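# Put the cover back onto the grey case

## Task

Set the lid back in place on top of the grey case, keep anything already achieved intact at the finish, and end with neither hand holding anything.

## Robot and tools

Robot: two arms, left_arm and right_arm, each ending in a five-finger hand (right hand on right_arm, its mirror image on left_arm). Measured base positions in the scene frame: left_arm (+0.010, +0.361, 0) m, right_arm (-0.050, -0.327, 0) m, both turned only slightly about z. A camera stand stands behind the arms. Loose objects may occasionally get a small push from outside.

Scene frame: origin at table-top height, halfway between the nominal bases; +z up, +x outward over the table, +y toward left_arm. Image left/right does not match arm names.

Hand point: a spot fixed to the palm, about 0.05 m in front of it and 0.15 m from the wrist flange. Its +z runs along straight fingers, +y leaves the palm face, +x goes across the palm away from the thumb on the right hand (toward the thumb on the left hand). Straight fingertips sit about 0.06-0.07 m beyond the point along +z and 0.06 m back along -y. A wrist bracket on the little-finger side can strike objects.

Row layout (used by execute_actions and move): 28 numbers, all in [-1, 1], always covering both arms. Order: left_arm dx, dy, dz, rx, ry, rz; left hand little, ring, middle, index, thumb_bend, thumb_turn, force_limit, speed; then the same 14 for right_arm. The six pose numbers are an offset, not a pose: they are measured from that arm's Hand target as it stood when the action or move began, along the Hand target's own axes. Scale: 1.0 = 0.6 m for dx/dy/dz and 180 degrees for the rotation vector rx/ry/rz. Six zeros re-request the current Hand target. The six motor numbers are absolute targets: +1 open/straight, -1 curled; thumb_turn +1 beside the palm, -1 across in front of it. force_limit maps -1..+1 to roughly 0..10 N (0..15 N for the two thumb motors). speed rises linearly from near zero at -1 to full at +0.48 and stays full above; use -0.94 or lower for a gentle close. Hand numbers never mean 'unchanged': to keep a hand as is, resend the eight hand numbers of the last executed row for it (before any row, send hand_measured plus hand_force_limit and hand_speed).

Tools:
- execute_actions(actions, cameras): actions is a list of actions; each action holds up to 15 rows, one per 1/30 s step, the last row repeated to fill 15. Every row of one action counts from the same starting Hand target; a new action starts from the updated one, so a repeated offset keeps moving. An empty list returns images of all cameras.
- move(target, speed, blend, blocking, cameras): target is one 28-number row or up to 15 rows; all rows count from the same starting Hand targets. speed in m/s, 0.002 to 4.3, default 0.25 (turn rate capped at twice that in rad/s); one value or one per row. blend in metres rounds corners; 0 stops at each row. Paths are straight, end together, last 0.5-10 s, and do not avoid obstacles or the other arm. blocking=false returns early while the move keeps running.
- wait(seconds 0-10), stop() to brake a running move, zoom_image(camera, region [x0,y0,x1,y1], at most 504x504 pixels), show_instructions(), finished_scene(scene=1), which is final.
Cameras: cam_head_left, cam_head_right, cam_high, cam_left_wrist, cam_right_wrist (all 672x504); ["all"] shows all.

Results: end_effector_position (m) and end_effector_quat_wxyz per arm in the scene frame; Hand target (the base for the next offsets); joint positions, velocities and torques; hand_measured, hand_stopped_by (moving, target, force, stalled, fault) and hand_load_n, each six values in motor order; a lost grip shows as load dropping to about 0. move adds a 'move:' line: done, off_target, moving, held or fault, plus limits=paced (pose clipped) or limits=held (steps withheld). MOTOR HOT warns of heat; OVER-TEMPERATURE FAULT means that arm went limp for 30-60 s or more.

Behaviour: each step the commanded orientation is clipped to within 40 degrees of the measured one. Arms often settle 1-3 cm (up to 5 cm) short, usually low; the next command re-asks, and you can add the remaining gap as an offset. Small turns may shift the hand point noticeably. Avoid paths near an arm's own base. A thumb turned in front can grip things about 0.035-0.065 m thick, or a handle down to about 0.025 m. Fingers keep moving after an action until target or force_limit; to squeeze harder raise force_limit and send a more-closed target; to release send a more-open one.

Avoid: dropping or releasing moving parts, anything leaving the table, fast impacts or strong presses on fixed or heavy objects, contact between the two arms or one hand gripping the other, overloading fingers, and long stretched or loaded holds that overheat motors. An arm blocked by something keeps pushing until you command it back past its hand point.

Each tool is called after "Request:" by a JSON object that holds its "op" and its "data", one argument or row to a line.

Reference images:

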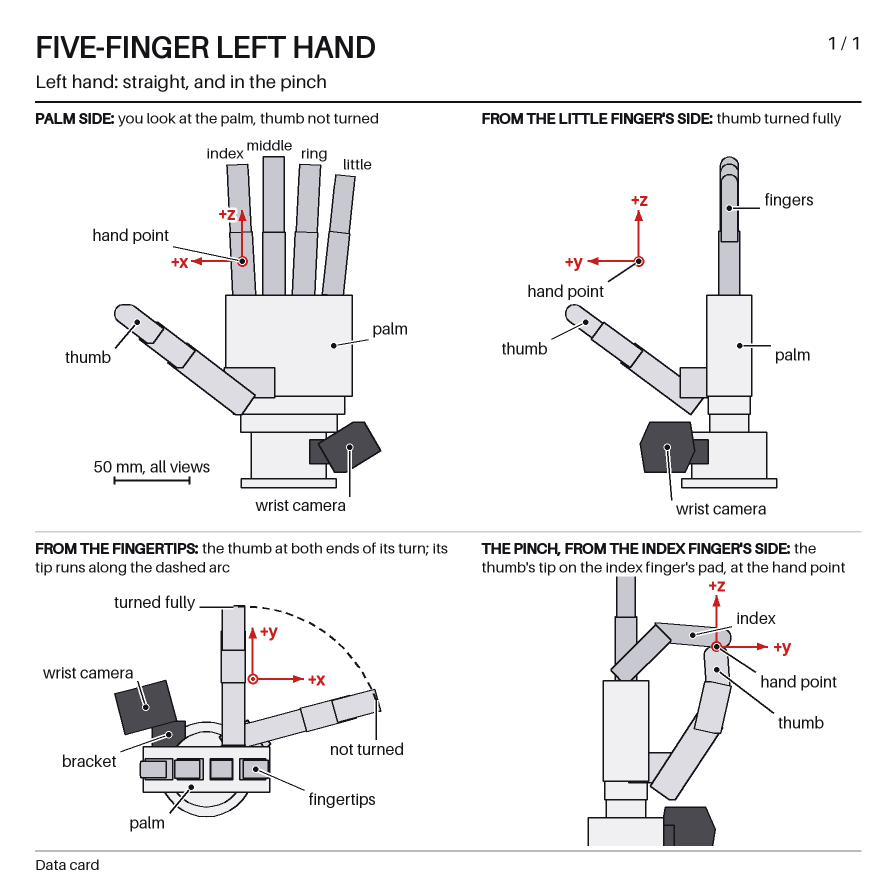

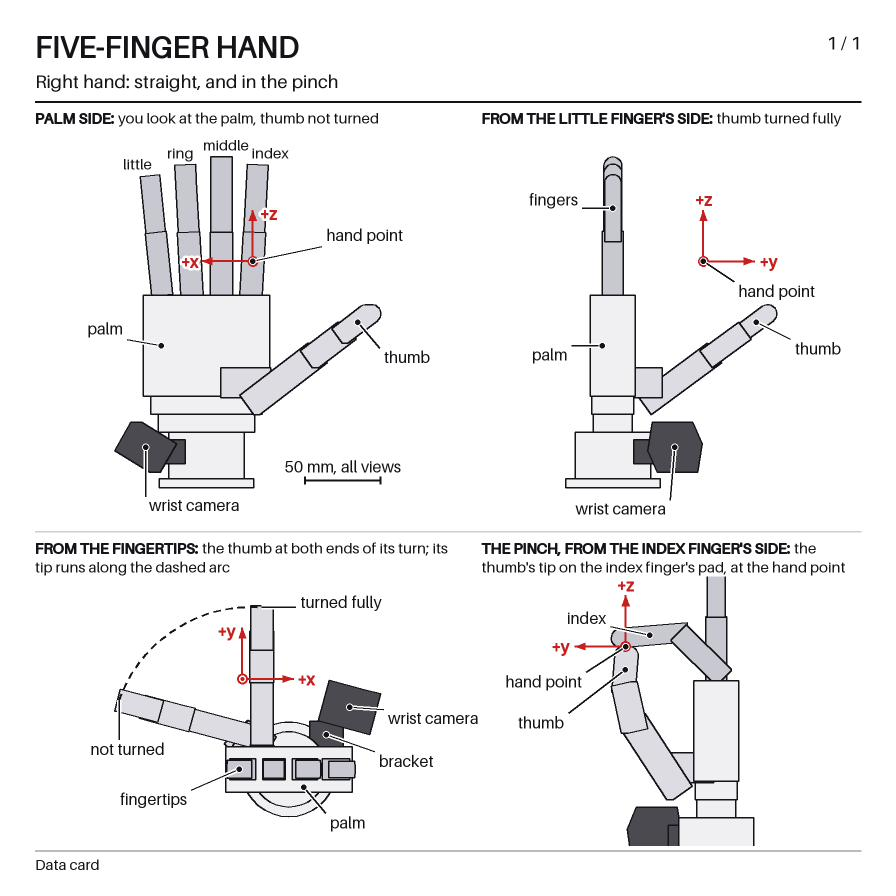

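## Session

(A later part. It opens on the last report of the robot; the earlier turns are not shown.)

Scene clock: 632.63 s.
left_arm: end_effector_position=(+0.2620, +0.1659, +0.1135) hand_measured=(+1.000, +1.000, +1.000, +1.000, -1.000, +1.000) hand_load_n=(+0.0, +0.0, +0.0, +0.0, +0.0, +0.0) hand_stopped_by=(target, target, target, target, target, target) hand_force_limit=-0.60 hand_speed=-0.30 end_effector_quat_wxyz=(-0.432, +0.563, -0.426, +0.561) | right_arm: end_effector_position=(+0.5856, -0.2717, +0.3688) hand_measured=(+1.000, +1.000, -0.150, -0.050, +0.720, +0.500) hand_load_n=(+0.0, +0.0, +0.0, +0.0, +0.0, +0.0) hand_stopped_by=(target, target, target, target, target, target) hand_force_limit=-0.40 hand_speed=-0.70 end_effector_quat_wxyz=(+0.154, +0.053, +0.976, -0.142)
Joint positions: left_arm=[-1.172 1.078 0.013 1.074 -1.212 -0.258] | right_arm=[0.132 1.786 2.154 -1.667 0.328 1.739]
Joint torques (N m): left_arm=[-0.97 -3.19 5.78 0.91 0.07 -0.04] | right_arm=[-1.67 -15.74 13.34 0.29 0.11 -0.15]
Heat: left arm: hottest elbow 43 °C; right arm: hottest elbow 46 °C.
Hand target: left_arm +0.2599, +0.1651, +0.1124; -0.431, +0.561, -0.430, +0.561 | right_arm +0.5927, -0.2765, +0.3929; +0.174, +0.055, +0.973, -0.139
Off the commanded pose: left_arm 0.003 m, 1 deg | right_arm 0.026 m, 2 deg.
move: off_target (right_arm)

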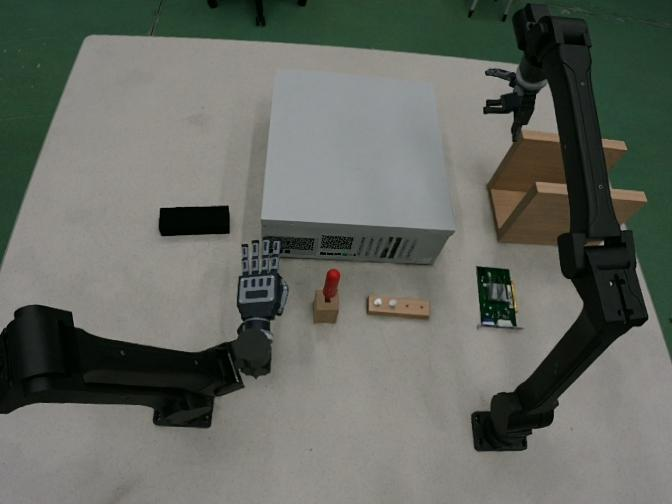

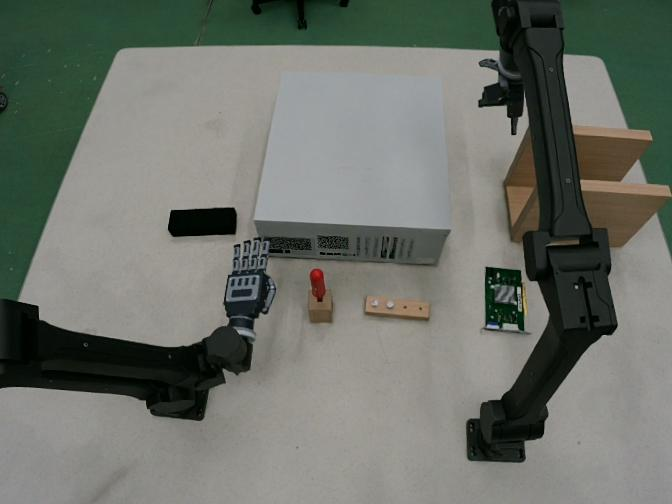

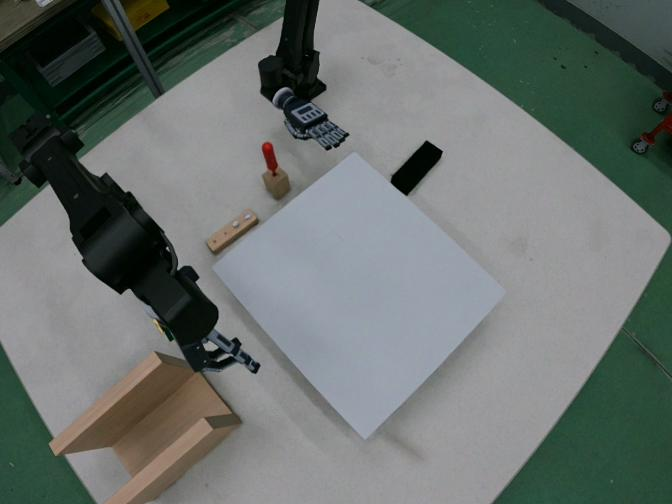

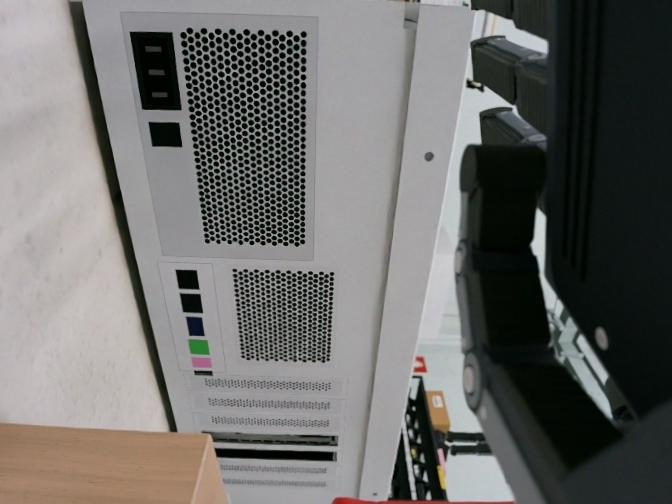

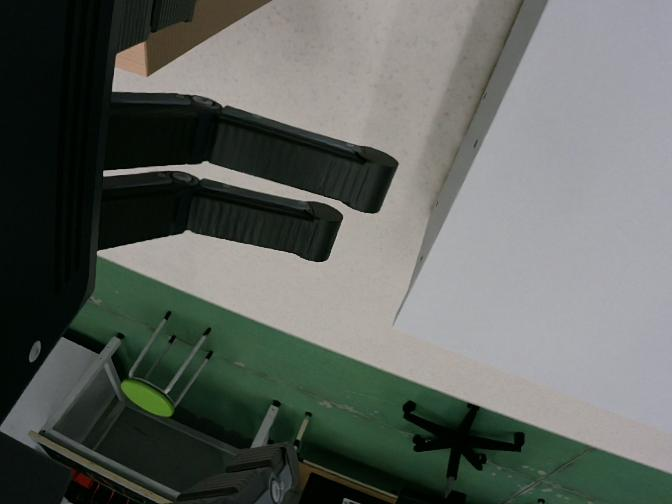

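Request:
{"op": "move", "data": {
  "target": [-0.0051,-0.174,-0.0833,0,0,0,1,1,1,1,-1,1,-0.6,-0.3,0,0,0,0,0,0,1,1,-0.15,-0.05,0.72,0.5,-0.4,-0.7],
  "speed": 0.12,
  "cameras": ["all"]
}}

Request:
{"op": "zoom_image", "data": {
  "camera": "cam_head_left",
  "region": [240, 195, 470, 275]
}}

Request:
{"op": "zoom_image", "data": {
  "camera": "cam_head_left",
  "region": [250, 50, 450, 130]
}}

Request:
{"op": "zoom_image", "data": {
  "camera": "cam_high",
  "region": [200, 140, 520, 450]
}}

Request:
{"op": "zoom_image", "data": {
  "camera": "cam_left_wrist",
  "region": [300, 0, 540, 240]
}}

Scene clock: 637.93 s.
left_arm: end_effector_position=(+0.2111, +0.2022, +0.1903) hand_measured=(+1.000, +1.000, +1.000, +1.000, -1.000, +1.000) hand_load_n=(+0.0, +0.0, +0.0, +0.0, +0.0, +0.0) hand_stopped_by=(target, target, target, target, target, target) hand_force_limit=-0.60 hand_speed=-0.30 end_effector_quat_wxyz=(-0.449, +0.553, -0.431, +0.554) | right_arm: end_effector_position=(+0.5856, -0.2717, +0.3688) hand_measured=(+1.000, +1.000, -0.150, -0.050, +0.720, +0.500) hand_load_n=(+0.0, +0.0, +0.5, +0.0, +0.0, +0.0) hand_stopped_by=(target, target, target, target, target, target) hand_force_limit=-0.40 hand_speed=-0.70 end_effector_quat_wxyz=(+0.154, +0.053, +0.976, -0.142)
Joint positions: left_arm=[-1.489 0.408 0.026 0.916 -1.536 0.307] | right_arm=[0.132 1.786 2.154 -1.667 0.328 1.739]
Joint torques (N m): left_arm=[-0.79 0.73 13.15 0.24 0.55 0.12] | right_arm=[-1.67 -15.79 13.33 0.34 0.11 -0.15]
Heat: left arm: hottest elbow 42 °C; right arm: hottest elbow 48 °C.
Hand target: left_arm +0.2099, +0.1949, +0.2124; -0.431, +0.561, -0.430, +0.561 | right_arm +0.5927, -0.2765, +0.3929; +0.174, +0.055, +0.973, -0.139
Off the commanded pose: left_arm 0.023 m, 2 deg | right_arm 0.025 m, 2 deg.
move: off_target (left_arm, right_arm)

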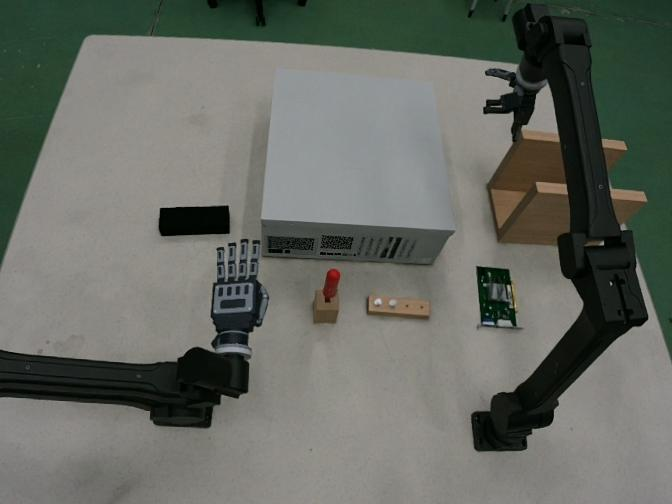

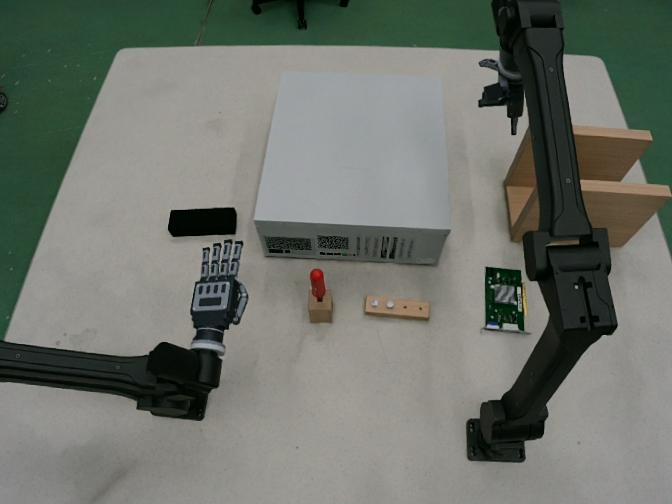

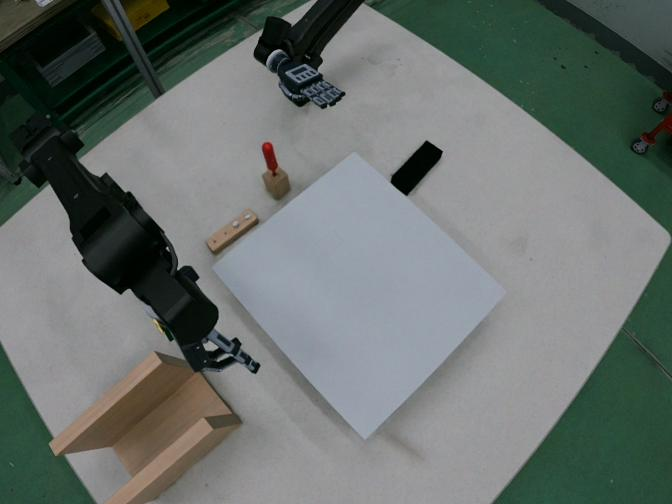

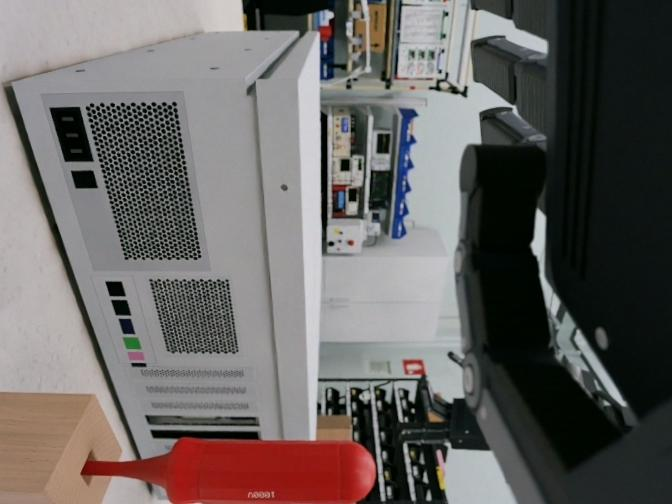

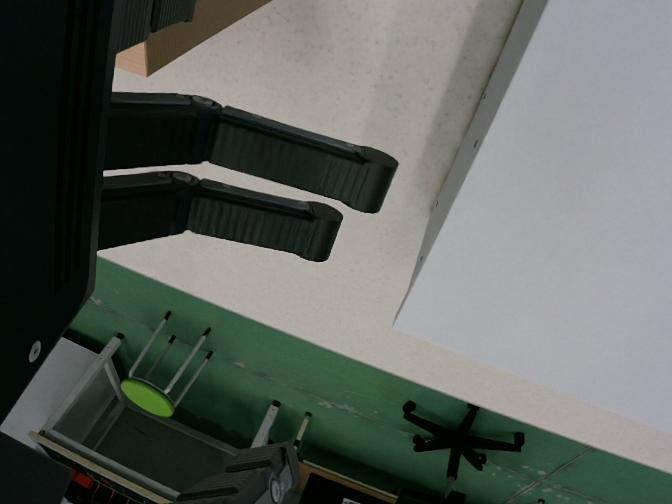

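Scaled by 2.191 from the camera's 672x504 image, which has a finer 960x720 frame.

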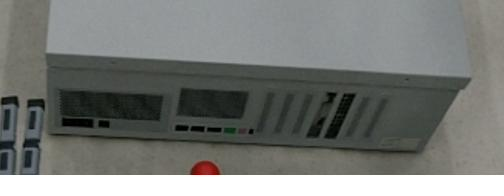

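Scaled by 2.520 from the camera's 672x504 image, which has a finer 960x720 frame.

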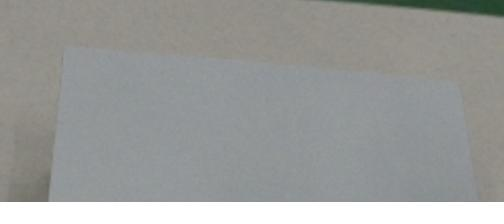

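Scaled by 1.575 from the camera's 672x504 image, which has a finer 960x720 frame.

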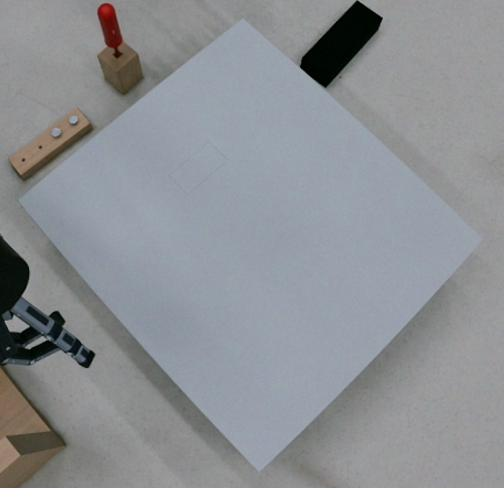

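Scaled by 2.100 from the camera's 672x504 image, which has a finer 960x720 frame.

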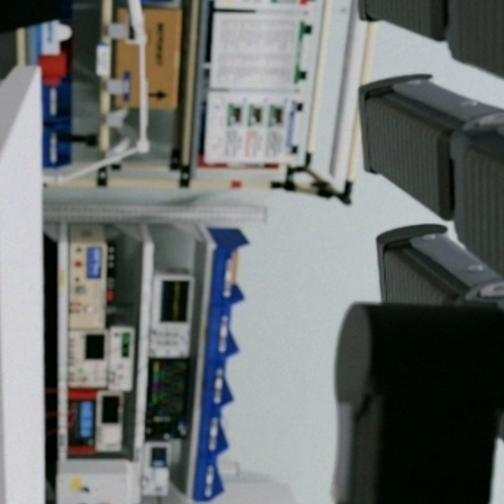

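Request:
{"op": "zoom_image", "data": {
  "camera": "cam_left_wrist",
  "region": [200, 20, 340, 160]
}}

Request:
{"op": "zoom_image", "data": {
  "camera": "cam_left_wrist",
  "region": [220, 150, 360, 290]
}}

Request:
{"op": "zoom_image", "data": {
  "camera": "cam_left_wrist",
  "region": [230, 290, 360, 440]
}}

Scaled by 3.600 from the camera's 672x504 image, which has a finer 960x720 frame.

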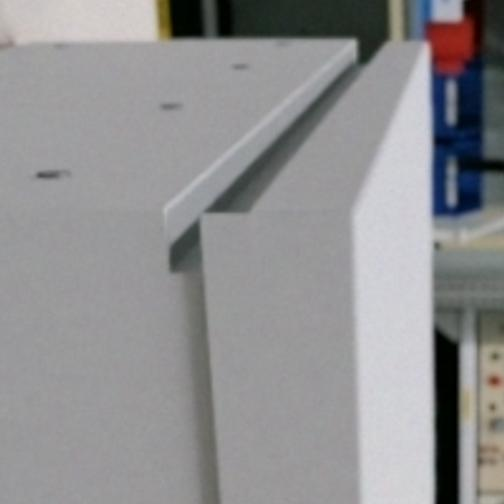

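Scaled by 3.600 from the camera's 672x504 image, which has a finer 960x720 frame.

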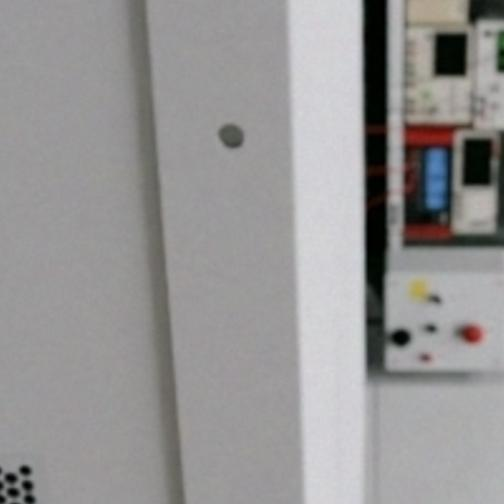

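Scaled by 3.360 from the camera's 672x504 image, which has a finer 960x720 frame.

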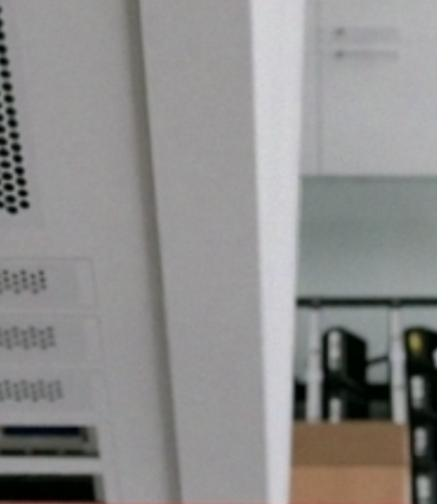

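Request:
{"op": "zoom_image", "data": {
  "camera": "cam_left_wrist",
  "region": [280, 20, 330, 70]
}}

Request:
{"op": "zoom_image", "data": {
  "camera": "cam_left_wrist",
  "region": [235, 55, 305, 125]
}}

Scaled by 10.080 from the camera's 672x504 image, which has a finer 960x720 frame.

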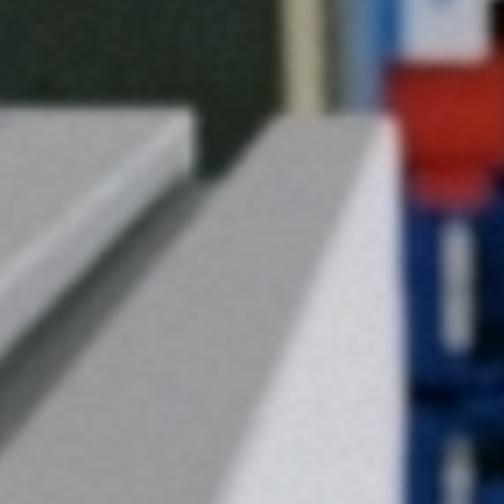

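Scaled by 7.200 from the camera's 672x504 image, which has a finer 960x720 frame.

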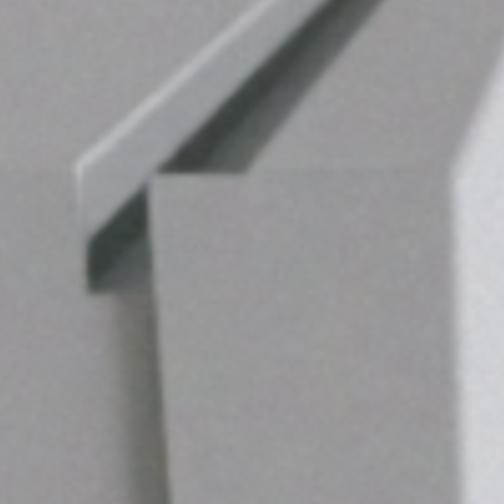

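Request:
{"op": "zoom_image", "data": {
  "camera": "cam_left_wrist",
  "region": [0, 70, 200, 270]
}}

Request:
{"op": "zoom_image", "data": {
  "camera": "cam_left_wrist",
  "region": [40, 230, 280, 470]
}}

Request:
{"op": "zoom_image", "data": {
  "camera": "cam_left_wrist",
  "region": [130, 80, 330, 280]
}}

Scaled by 2.520 from the camera's 672x504 image, which has a finer 960x720 frame.

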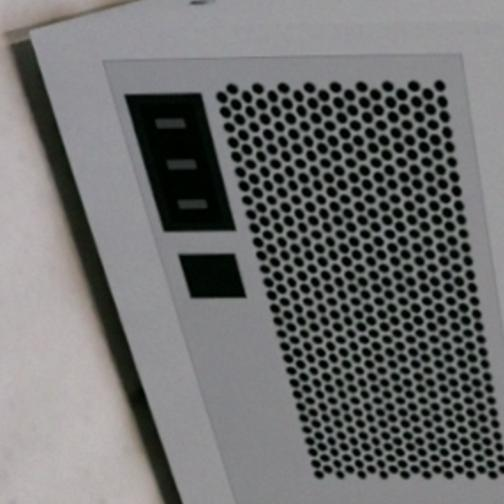

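Scaled by 2.100 from the camera's 672x504 image, which has a finer 960x720 frame.

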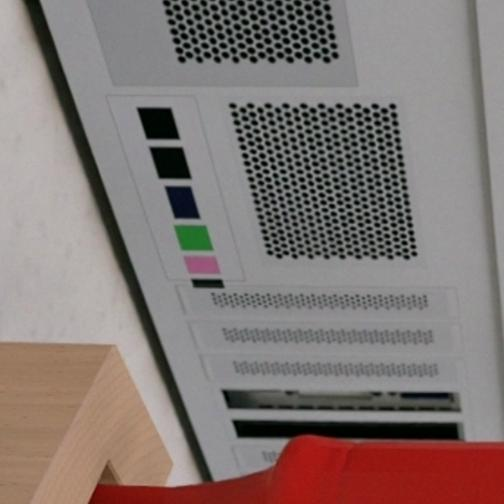

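Scaled by 2.520 from the camera's 672x504 image, which has a finer 960x720 frame.

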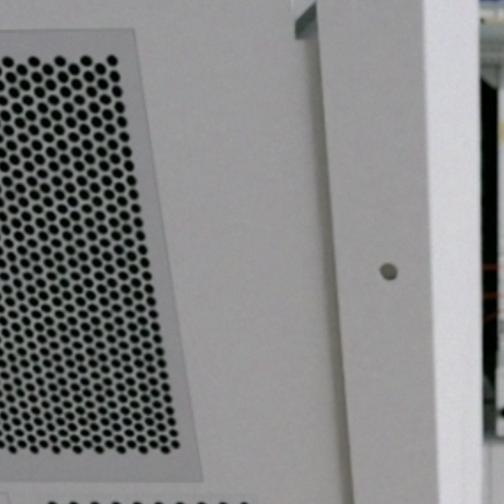

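Request:
{"op": "finished_scene", "data": {

}}

The scene is finished: the task was done.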